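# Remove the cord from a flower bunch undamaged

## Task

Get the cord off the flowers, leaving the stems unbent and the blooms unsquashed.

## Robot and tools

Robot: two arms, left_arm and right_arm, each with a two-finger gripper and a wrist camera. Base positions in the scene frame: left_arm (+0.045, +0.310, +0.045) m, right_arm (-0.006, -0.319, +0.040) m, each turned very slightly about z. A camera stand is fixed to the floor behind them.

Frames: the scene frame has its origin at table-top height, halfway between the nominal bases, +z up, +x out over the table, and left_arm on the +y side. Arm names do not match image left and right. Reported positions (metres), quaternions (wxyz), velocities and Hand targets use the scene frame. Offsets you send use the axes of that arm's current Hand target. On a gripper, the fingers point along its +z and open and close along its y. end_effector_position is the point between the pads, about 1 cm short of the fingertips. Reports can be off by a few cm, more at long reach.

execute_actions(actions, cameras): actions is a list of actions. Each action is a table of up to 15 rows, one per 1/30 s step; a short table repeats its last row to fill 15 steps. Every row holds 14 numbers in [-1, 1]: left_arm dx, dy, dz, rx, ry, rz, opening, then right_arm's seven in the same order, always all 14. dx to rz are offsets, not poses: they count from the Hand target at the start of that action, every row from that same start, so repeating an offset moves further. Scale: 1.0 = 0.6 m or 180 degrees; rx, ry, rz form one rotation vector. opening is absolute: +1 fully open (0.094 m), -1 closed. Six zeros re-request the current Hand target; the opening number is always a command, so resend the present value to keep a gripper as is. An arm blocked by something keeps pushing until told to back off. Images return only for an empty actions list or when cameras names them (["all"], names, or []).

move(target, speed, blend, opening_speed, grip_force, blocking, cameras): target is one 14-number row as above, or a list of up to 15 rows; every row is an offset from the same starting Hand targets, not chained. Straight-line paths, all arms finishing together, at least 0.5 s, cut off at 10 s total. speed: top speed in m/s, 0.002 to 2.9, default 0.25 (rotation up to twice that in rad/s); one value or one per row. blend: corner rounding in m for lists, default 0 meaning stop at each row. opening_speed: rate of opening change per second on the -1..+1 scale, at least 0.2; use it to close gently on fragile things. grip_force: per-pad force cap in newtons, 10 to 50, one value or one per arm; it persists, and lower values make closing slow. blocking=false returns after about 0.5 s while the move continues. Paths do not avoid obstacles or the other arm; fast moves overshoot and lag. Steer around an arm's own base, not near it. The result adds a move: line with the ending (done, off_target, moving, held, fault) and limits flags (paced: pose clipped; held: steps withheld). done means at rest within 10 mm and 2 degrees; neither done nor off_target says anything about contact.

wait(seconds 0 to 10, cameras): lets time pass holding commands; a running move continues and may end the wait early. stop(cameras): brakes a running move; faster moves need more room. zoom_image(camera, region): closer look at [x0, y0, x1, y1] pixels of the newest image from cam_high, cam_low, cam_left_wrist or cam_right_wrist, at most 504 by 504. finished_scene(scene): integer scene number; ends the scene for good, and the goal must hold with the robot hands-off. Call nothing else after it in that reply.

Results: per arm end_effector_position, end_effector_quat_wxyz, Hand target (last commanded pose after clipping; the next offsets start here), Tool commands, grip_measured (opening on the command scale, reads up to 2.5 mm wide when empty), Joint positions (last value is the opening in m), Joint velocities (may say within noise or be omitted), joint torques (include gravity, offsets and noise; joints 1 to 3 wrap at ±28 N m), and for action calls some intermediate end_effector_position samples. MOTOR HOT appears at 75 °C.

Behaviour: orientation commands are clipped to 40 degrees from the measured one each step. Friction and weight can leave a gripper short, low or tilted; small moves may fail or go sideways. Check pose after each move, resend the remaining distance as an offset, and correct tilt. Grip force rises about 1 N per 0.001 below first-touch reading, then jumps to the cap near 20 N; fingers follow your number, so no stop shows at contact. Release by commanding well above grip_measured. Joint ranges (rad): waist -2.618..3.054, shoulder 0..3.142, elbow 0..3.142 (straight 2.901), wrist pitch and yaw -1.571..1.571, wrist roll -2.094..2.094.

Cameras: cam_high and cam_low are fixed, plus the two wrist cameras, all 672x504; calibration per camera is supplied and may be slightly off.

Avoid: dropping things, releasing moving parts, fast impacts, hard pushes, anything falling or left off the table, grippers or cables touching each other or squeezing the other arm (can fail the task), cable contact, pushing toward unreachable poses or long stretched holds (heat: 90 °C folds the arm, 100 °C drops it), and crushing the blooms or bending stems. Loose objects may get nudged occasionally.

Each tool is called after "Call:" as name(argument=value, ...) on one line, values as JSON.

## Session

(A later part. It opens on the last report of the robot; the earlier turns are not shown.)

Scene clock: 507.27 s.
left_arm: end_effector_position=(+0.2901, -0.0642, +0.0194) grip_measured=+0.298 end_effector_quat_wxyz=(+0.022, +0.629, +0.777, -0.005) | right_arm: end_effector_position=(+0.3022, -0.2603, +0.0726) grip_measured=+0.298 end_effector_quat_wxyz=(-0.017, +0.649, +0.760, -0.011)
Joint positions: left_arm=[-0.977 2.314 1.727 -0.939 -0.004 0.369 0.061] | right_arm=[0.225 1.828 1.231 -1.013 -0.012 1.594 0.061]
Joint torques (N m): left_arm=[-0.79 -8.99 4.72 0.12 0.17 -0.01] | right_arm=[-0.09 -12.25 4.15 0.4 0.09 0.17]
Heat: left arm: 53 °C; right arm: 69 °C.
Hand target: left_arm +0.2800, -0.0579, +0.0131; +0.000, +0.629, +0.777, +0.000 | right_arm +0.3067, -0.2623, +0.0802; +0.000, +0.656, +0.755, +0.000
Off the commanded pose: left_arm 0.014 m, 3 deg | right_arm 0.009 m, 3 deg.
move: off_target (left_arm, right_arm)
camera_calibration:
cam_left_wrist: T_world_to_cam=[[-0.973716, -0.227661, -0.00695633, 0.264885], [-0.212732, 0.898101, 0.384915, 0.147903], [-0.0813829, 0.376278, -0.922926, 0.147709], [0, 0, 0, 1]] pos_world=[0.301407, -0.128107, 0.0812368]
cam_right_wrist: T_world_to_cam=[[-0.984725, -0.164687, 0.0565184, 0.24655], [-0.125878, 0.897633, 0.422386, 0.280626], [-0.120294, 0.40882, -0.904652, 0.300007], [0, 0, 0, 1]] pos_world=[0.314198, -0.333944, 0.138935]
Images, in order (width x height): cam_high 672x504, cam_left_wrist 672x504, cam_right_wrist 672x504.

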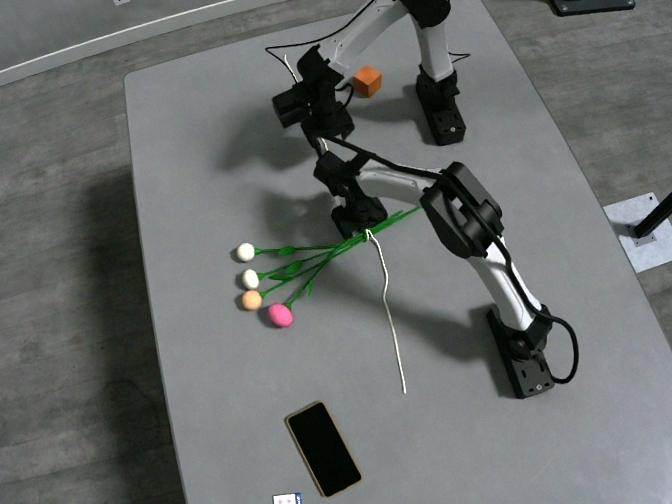

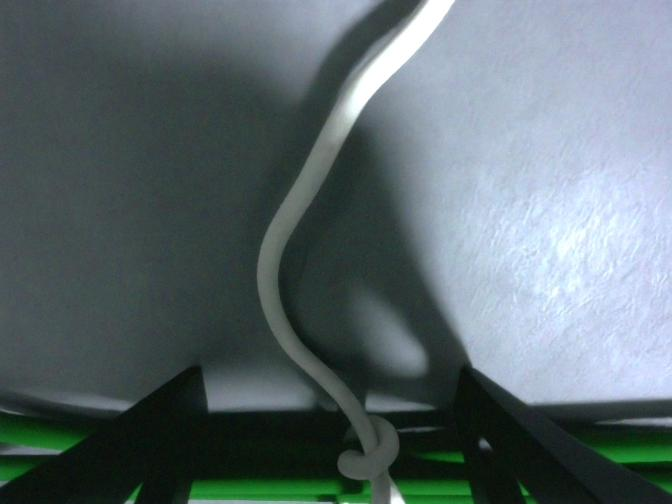

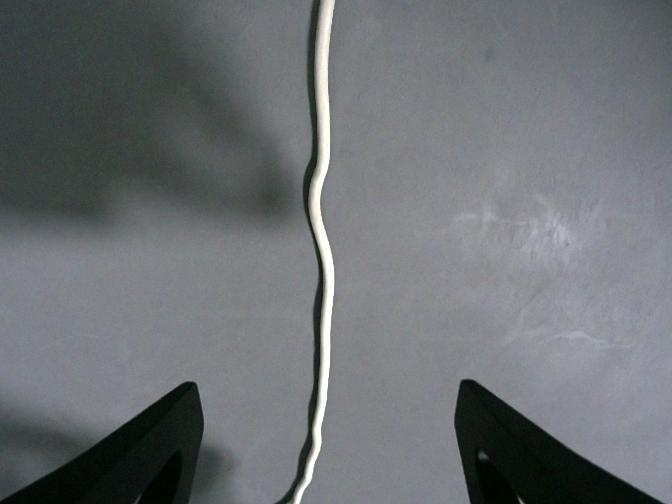

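Call:
move(target=[[0, 0, 0, 0, 0, 0, 0.3, 0, 0, 0.117, 0, 0, 0, 0.3], [0, 0, 0, 0, 0, 0, 0.3, 0, 0, 0.117, 0, 0, 0, -1], [0.0325, -0.0135, 0, 0, 0, 0, 0.3, -0.713, -0.0474, 0.067, 0, 0, 0, -1]], speed=[0.15, 0.1, 0.17], cameras=["cam_high", "cam_low", "cam_left_wrist"])

Call:
zoom_image(camera="cam_high", region=[300, 200, 420, 300])

Scene clock: 524.27 s.
left_arm: end_effector_position=(+0.2901, -0.1162, +0.0268) grip_measured=+0.298 end_effector_quat_wxyz=(+0.112, +0.626, +0.768, -0.081) | right_arm: end_effector_position=(+0.3234, -0.6170, +0.0409) grip_measured=-0.969 end_effector_quat_wxyz=(-0.116, +0.648, +0.750, +0.064)
Joint positions: left_arm=[-1.007 2.278 1.657 -0.682 0.077 0.336 0.061] | right_arm=[-0.734 2.635 2.394 -1.57 -0.112 0.634 0.001]
Joint torques (N m): left_arm=[1.5 -11.52 1.69 -1.37 -0.5 0.35] | right_arm=[-3.45 -16.01 8.85 1.74 1.11 -0.14]
Heat: left arm: 53 °C; right arm: 66 °C.
Hand target: left_arm +0.2679, -0.0406, +0.0131; +0.000, +0.629, +0.777, +0.000 | right_arm +0.3383, -0.6899, +0.0399; +0.000, +0.656, +0.755, +0.000
Off the commanded pose: left_arm 0.080 m, 16 deg | right_arm 0.074 m, 15 deg.
joint read past its limit (right arm) — joint 4 (wrist pitch), lower limit.
move: off_target (left_arm, right_arm)
camera_calibration:
cam_left_wrist: T_world_to_cam=[[-0.975496, -0.220015, 0.00027542, 0.254214], [-0.21722, 0.963298, 0.157712, 0.206744], [-0.0349644, 0.153788, -0.987485, 0.136489], [0, 0, 0, 1]] pos_world=[0.297666, -0.164215, 0.102105]
Images, in order (width x height): cam_high 672x504, cam_low 672x504, cam_left_wrist 672x504.

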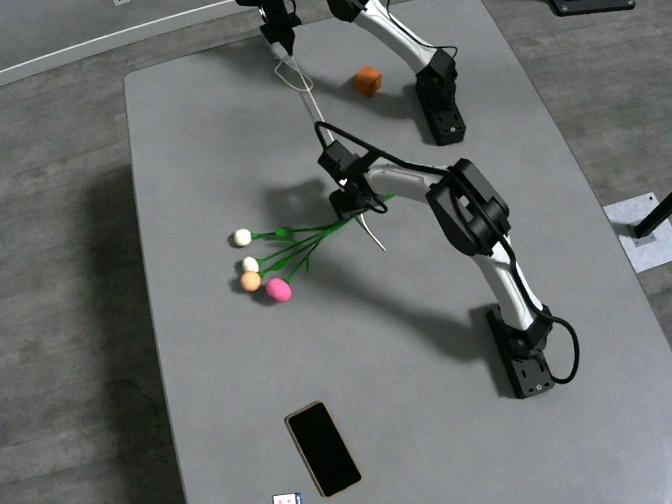

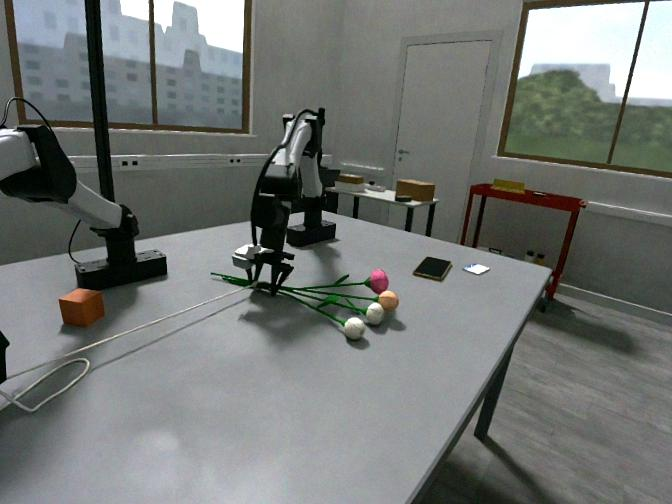

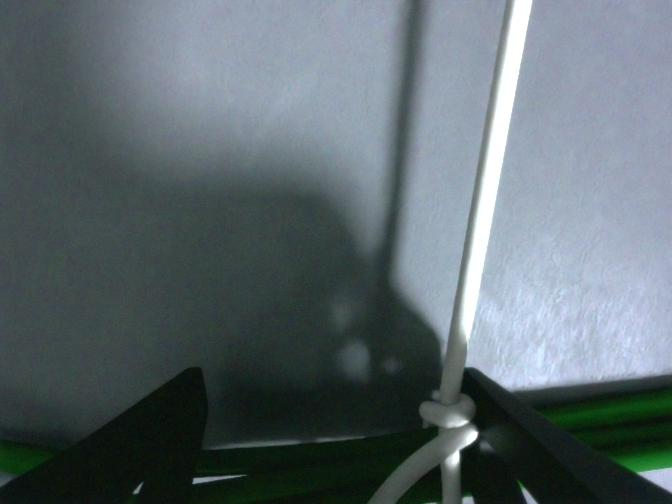

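Scaled by 4.200 from the camera's 672x504 image, which has a finer 960x720 frame.

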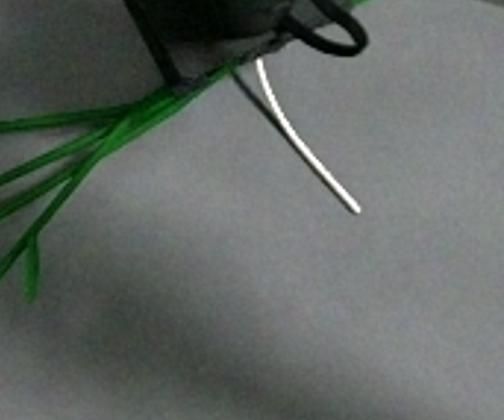

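Call:
move(target=[[-0.0988, -0.0515, 0, 0, 0, 0, 0.3, 0.1348, -0.0013, 0.0503, 0, 0, 0, -1], [-0.0988, -0.0515, 0, 0, 0, 0, 0.3, 0.1348, -0.0013, 0.0503, 0, 0, 0, 0.3], [-0.0988, -0.0515, 0, 0, 0, 0, 0.3, 0.1348, -0.0013, -0.0835, 0, 0, 0, 0.3], [-0.0988, -0.0515, 0, 0, 0, 0, 0.3, 0.6271, 0.0026, -0.0668, 0, 0, 0, 0.3]], speed=[0.12, 0.1, 0.2, 0.4], blend=[0, 0, 0.03, 0], cameras=["all"])

Call:
zoom_image(camera="cam_high", region=[230, 20, 350, 140])

Scene clock: 559.33 s.
left_arm: end_effector_position=(+0.2552, -0.1088, +0.0211) grip_measured=+0.298 end_effector_quat_wxyz=(+0.018, +0.630, +0.777, -0.008) | right_arm: end_effector_position=(+0.2835, -0.3155, +0.0733) grip_measured=+0.298 end_effector_quat_wxyz=(-0.018, +0.651, +0.759, -0.008)
Joint positions: left_arm=[-1.091 2.403 1.892 -1.02 0 0.257 0.061] | right_arm=[0.049 1.74 1.126 -0.994 -0.012 1.422 0.061]
Joint torques (N m): left_arm=[-0.44 -8.31 6.94 0.1 0.15 0.03] | right_arm=[0.25 -11.37 4.21 0.43 0.07 0.15]
Heat: left arm: 61 °C; right arm: 69 °C.
Hand target: left_arm +0.2501, -0.1050, +0.0131; +0.000, +0.629, +0.777, +0.000 | right_arm +0.2873, -0.3170, +0.0800; +0.000, +0.656, +0.755, +0.000
Off the commanded pose: left_arm 0.010 m, 2 deg | right_arm 0.008 m, 2 deg.
move: done; target 2's new opening was sent with right_arm's hand 0.015 m and 4 deg from that target
camera_calibration:
cam_left_wrist: T_world_to_cam=[[-0.974052, -0.226311, 0.00249637, 0.220744], [-0.207783, 0.898574, 0.386511, 0.178638], [-0.0897147, 0.375963, -0.922281, 0.165294], [0, 0, 0, 1]] pos_world=[0.266963, -0.172707, 0.0828511]
cam_right_wrist: T_world_to_cam=[[-0.985546, -0.160783, 0.0533657, 0.220628], [-0.122881, 0.895321, 0.428136, 0.325595], [-0.116617, 0.41539, -0.902137, 0.321897], [0, 0, 0, 1]] pos_world=[0.294987, -0.389752, 0.139223]

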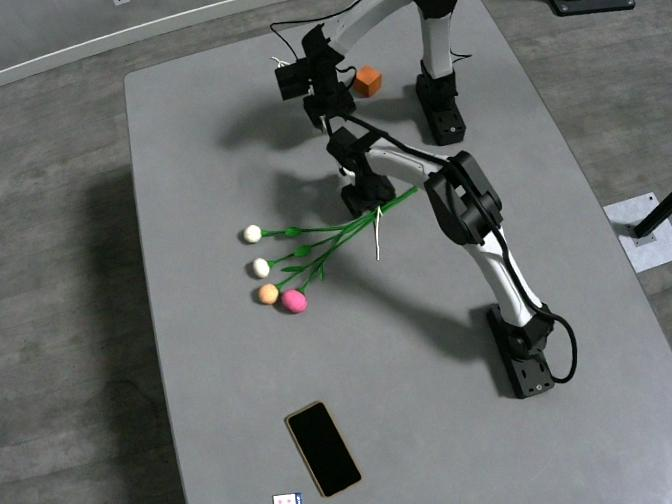

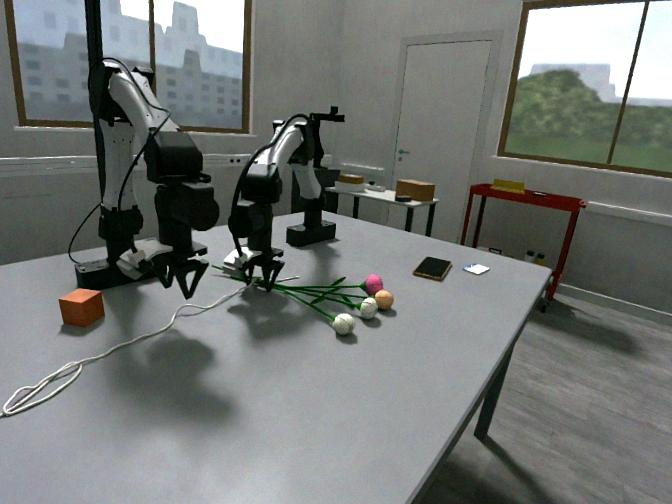

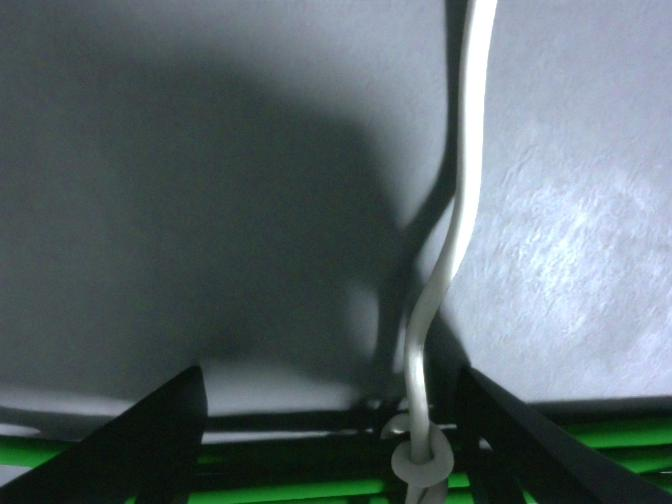

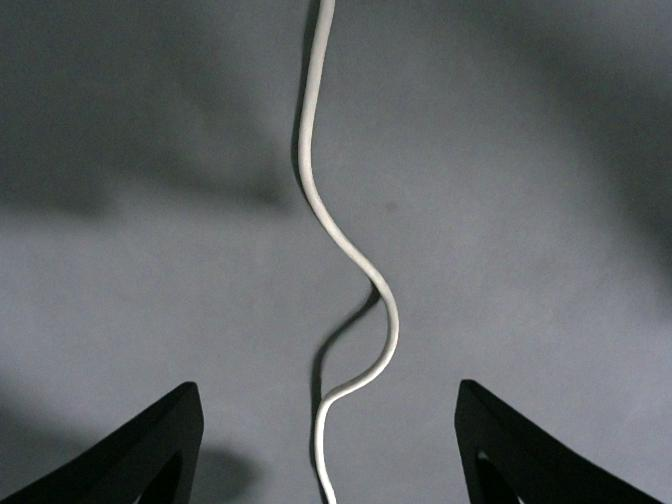

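Scaled by 4.200 from the camera's 672x504 image, which has a finer 960x720 frame.

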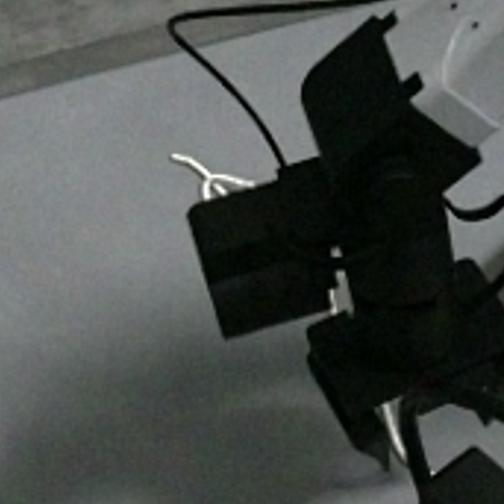

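Call:
move(target=[[0.0111, -0.0522, 0, 0, 0, 0, 0.3, 0, -0.0186, 0.1167, 0, 0, 0, 0.3], [0.0111, -0.0522, 0, 0, 0, 0, 0.3, 0, -0.0186, 0.1167, 0, 0, 0, -1], [0.06, -0.0418, 0, 0, 0, 0, 0.3, -0.5437, 0.0005, 0.0667, 0, 0, 0, -1]], speed=[0.13, 0.1, 0.15], cameras=["all"])

Call:
zoom_image(camera="cam_high", region=[300, 160, 440, 280])

Scene clock: 590.60 s.
left_arm: end_effector_position=(+0.2242, -0.1007, +0.0198) grip_measured=+0.298 end_effector_quat_wxyz=(+0.038, +0.631, +0.775, -0.022) | right_arm: end_effector_position=(+0.3278, -0.6368, +0.0338) grip_measured=-0.969 end_effector_quat_wxyz=(-0.008, +0.663, +0.749, +0.006)
Joint positions: left_arm=[-1.143 2.278 1.662 -0.868 0.005 0.209 0.061] | right_arm=[-0.72 2.415 1.989 -1.161 -0.011 0.685 0.001]
Joint torques (N m): left_arm=[0.94 -9.87 2.74 -0.06 0.09 0.14] | right_arm=[0.66 -14.24 7.16 0.24 0.06 -0.14]
Heat: left arm: 57 °C; right arm: 62 °C.
Hand target: left_arm +0.2180, -0.0751, +0.0131; +0.000, +0.629, +0.777, +0.000 | right_arm +0.3331, -0.6401, +0.0399; +0.000, +0.656, +0.755, +0.000
Off the commanded pose: left_arm 0.027 m, 5 deg | right_arm 0.009 m, 2 deg.
move: off_target (left_arm)
camera_calibration:
cam_left_wrist: T_world_to_cam=[[-0.974928, -0.22252, 0.0004945, 0.193015], [-0.208913, 0.916071, 0.342299, 0.168308], [-0.0766216, 0.333614, -0.939591, 0.151369], [0, 0, 0, 1]] pos_world=[0.234936, -0.161731, 0.0845172]
cam_right_wrist: T_world_to_cam=[[-0.991332, -0.129896, 0.0197124, 0.237484], [-0.10888, 0.896208, 0.430066, 0.631439], [-0.0735301, 0.424192, -0.902582, 0.416279], [0, 0, 0, 1]] pos_world=[0.334786, -0.711635, 0.0994842]

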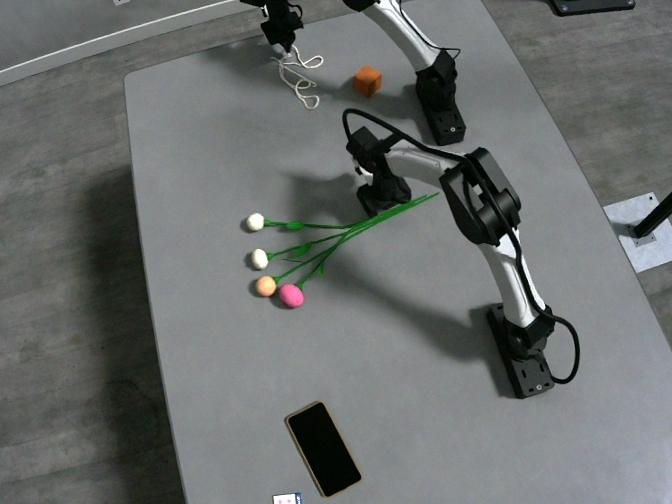

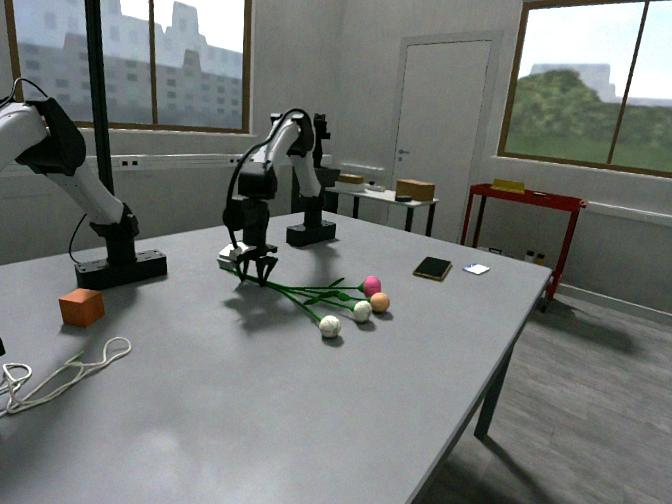

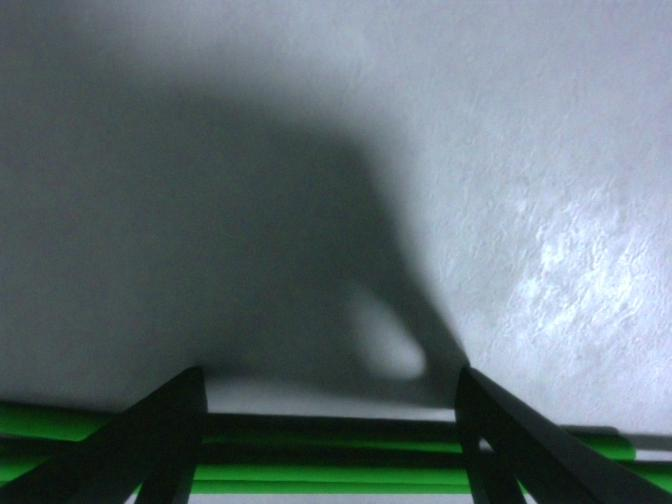

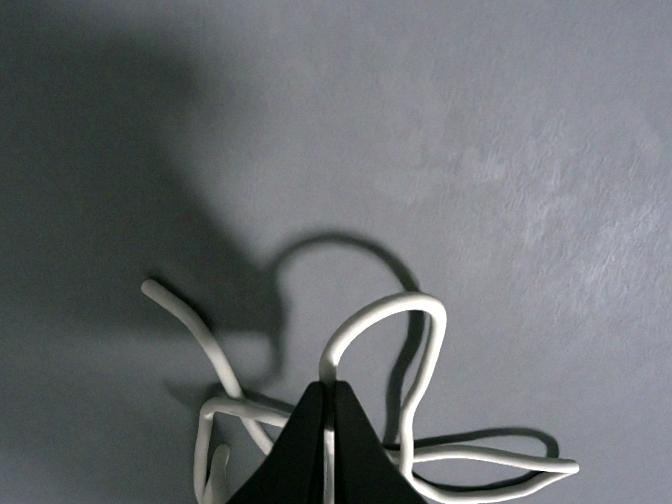

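Scaled by 3.600 from the camera's 672x504 image, which has a finer 960x720 frame.

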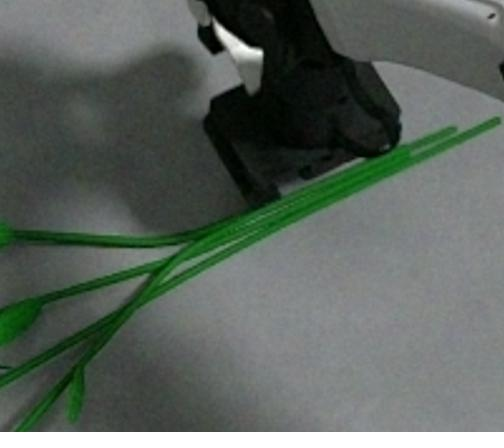

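Call:
move(target=[[-0.0652, -0.0139, 0, 0, 0, 0, 0.3, 0.0495, 0.007, 0.035, 0, 0, 0, -1], [-0.0652, -0.0139, -0.02, 0, 0, 0, 0.3, 0.0495, 0.007, 0.035, 0, 0, 0, -0.3], [-0.0652, -0.0139, -0.2, 0, 0, 0, 0.3, 0.0495, 0.007, -0.15, 0, 0, 0, -0.3]], speed=[0.1, 0.08, 0.15], cameras=["all"])

Call:
zoom_image(camera="cam_high", region=[240, 20, 360, 140])

Scene clock: 617.73 s.
left_arm: end_effector_position=(+0.2196, -0.1090, +0.1165) grip_measured=+0.298 end_effector_quat_wxyz=(-0.016, +0.629, +0.777, +0.011) | right_arm: end_effector_position=(+0.3278, -0.6084, +0.1111) grip_measured=-0.303 end_effector_quat_wxyz=(-0.022, +0.653, +0.757, +0.001)
Joint positions: left_arm=[-1.163 2.387 2.245 -1.469 -0.005 0.183 0.061] | right_arm=[-0.671 2.328 2.144 -1.43 -0.003 0.709 0.033]
Joint torques (N m): left_arm=[-0.47 -11.77 8.18 0.15 0.17 0.04] | right_arm=[0.58 -16.77 6.99 0.18 -0.03 0.14]
Heat: left arm: 61 °C; right arm: 67 °C.
Hand target: left_arm +0.2181, -0.1151, +0.1331; +0.000, +0.629, +0.777, +0.000 | right_arm +0.3331, -0.6100, +0.1299; +0.000, +0.656, +0.755, +0.000
Off the commanded pose: left_arm 0.018 m, 2 deg | right_arm 0.020 m, 3 deg.
move: off_target (left_arm, right_arm)
camera_calibration:
cam_left_wrist: T_world_to_cam=[[-0.973372, -0.228787, 0.0142491, 0.183988], [-0.197074, 0.866958, 0.457761, 0.120437], [-0.117083, 0.442764, -0.888961, 0.259583], [0, 0, 0, 1]] pos_world=[0.233216, -0.177254, 0.173006]
cam_right_wrist: T_world_to_cam=[[-0.986782, -0.155837, 0.0444644, 0.219713], [-0.120159, 0.88769, 0.444487, 0.569706], [-0.108738, 0.433269, -0.894681, 0.490213], [0, 0, 0, 1]] pos_world=[0.338569, -0.683878, 0.175588]

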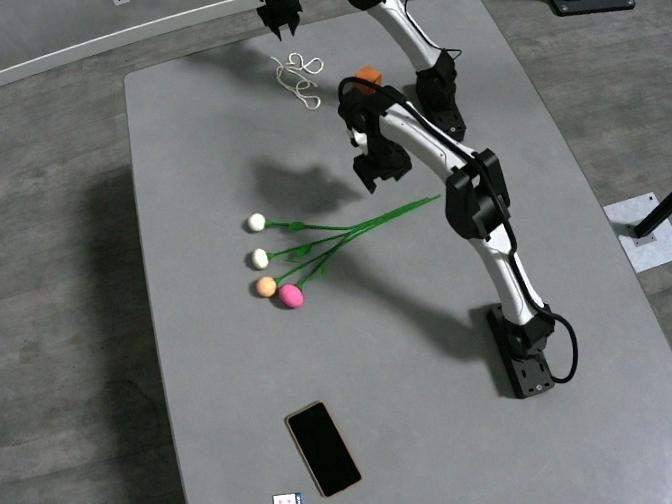

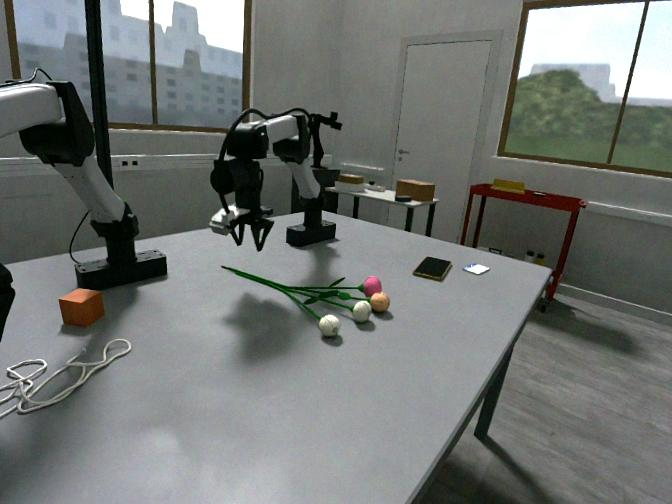

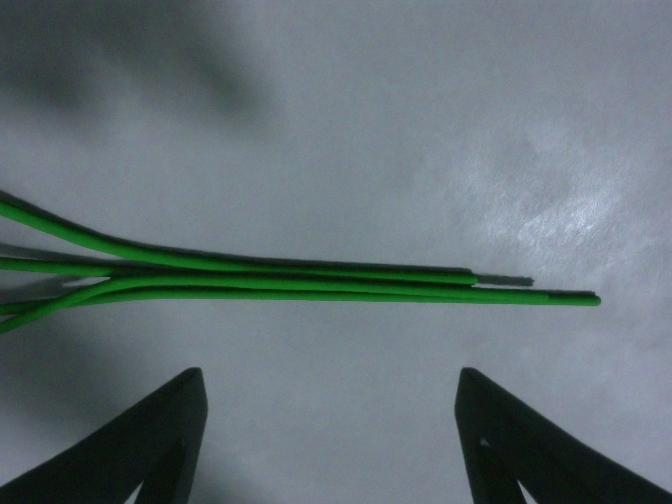

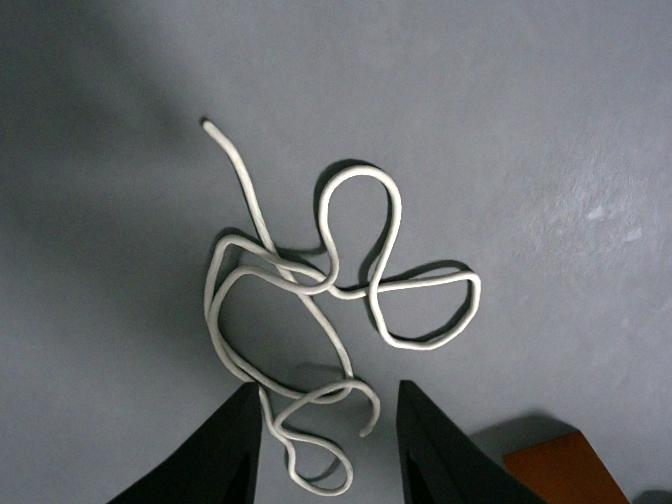

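Scaled by 4.200 from the camera's 672x504 image, which has a finer 960x720 frame.

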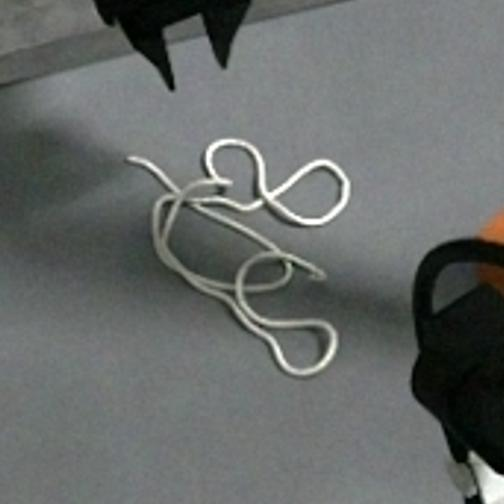

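Call:
finished_scene(scene=2)

The scene is finished: the task was done.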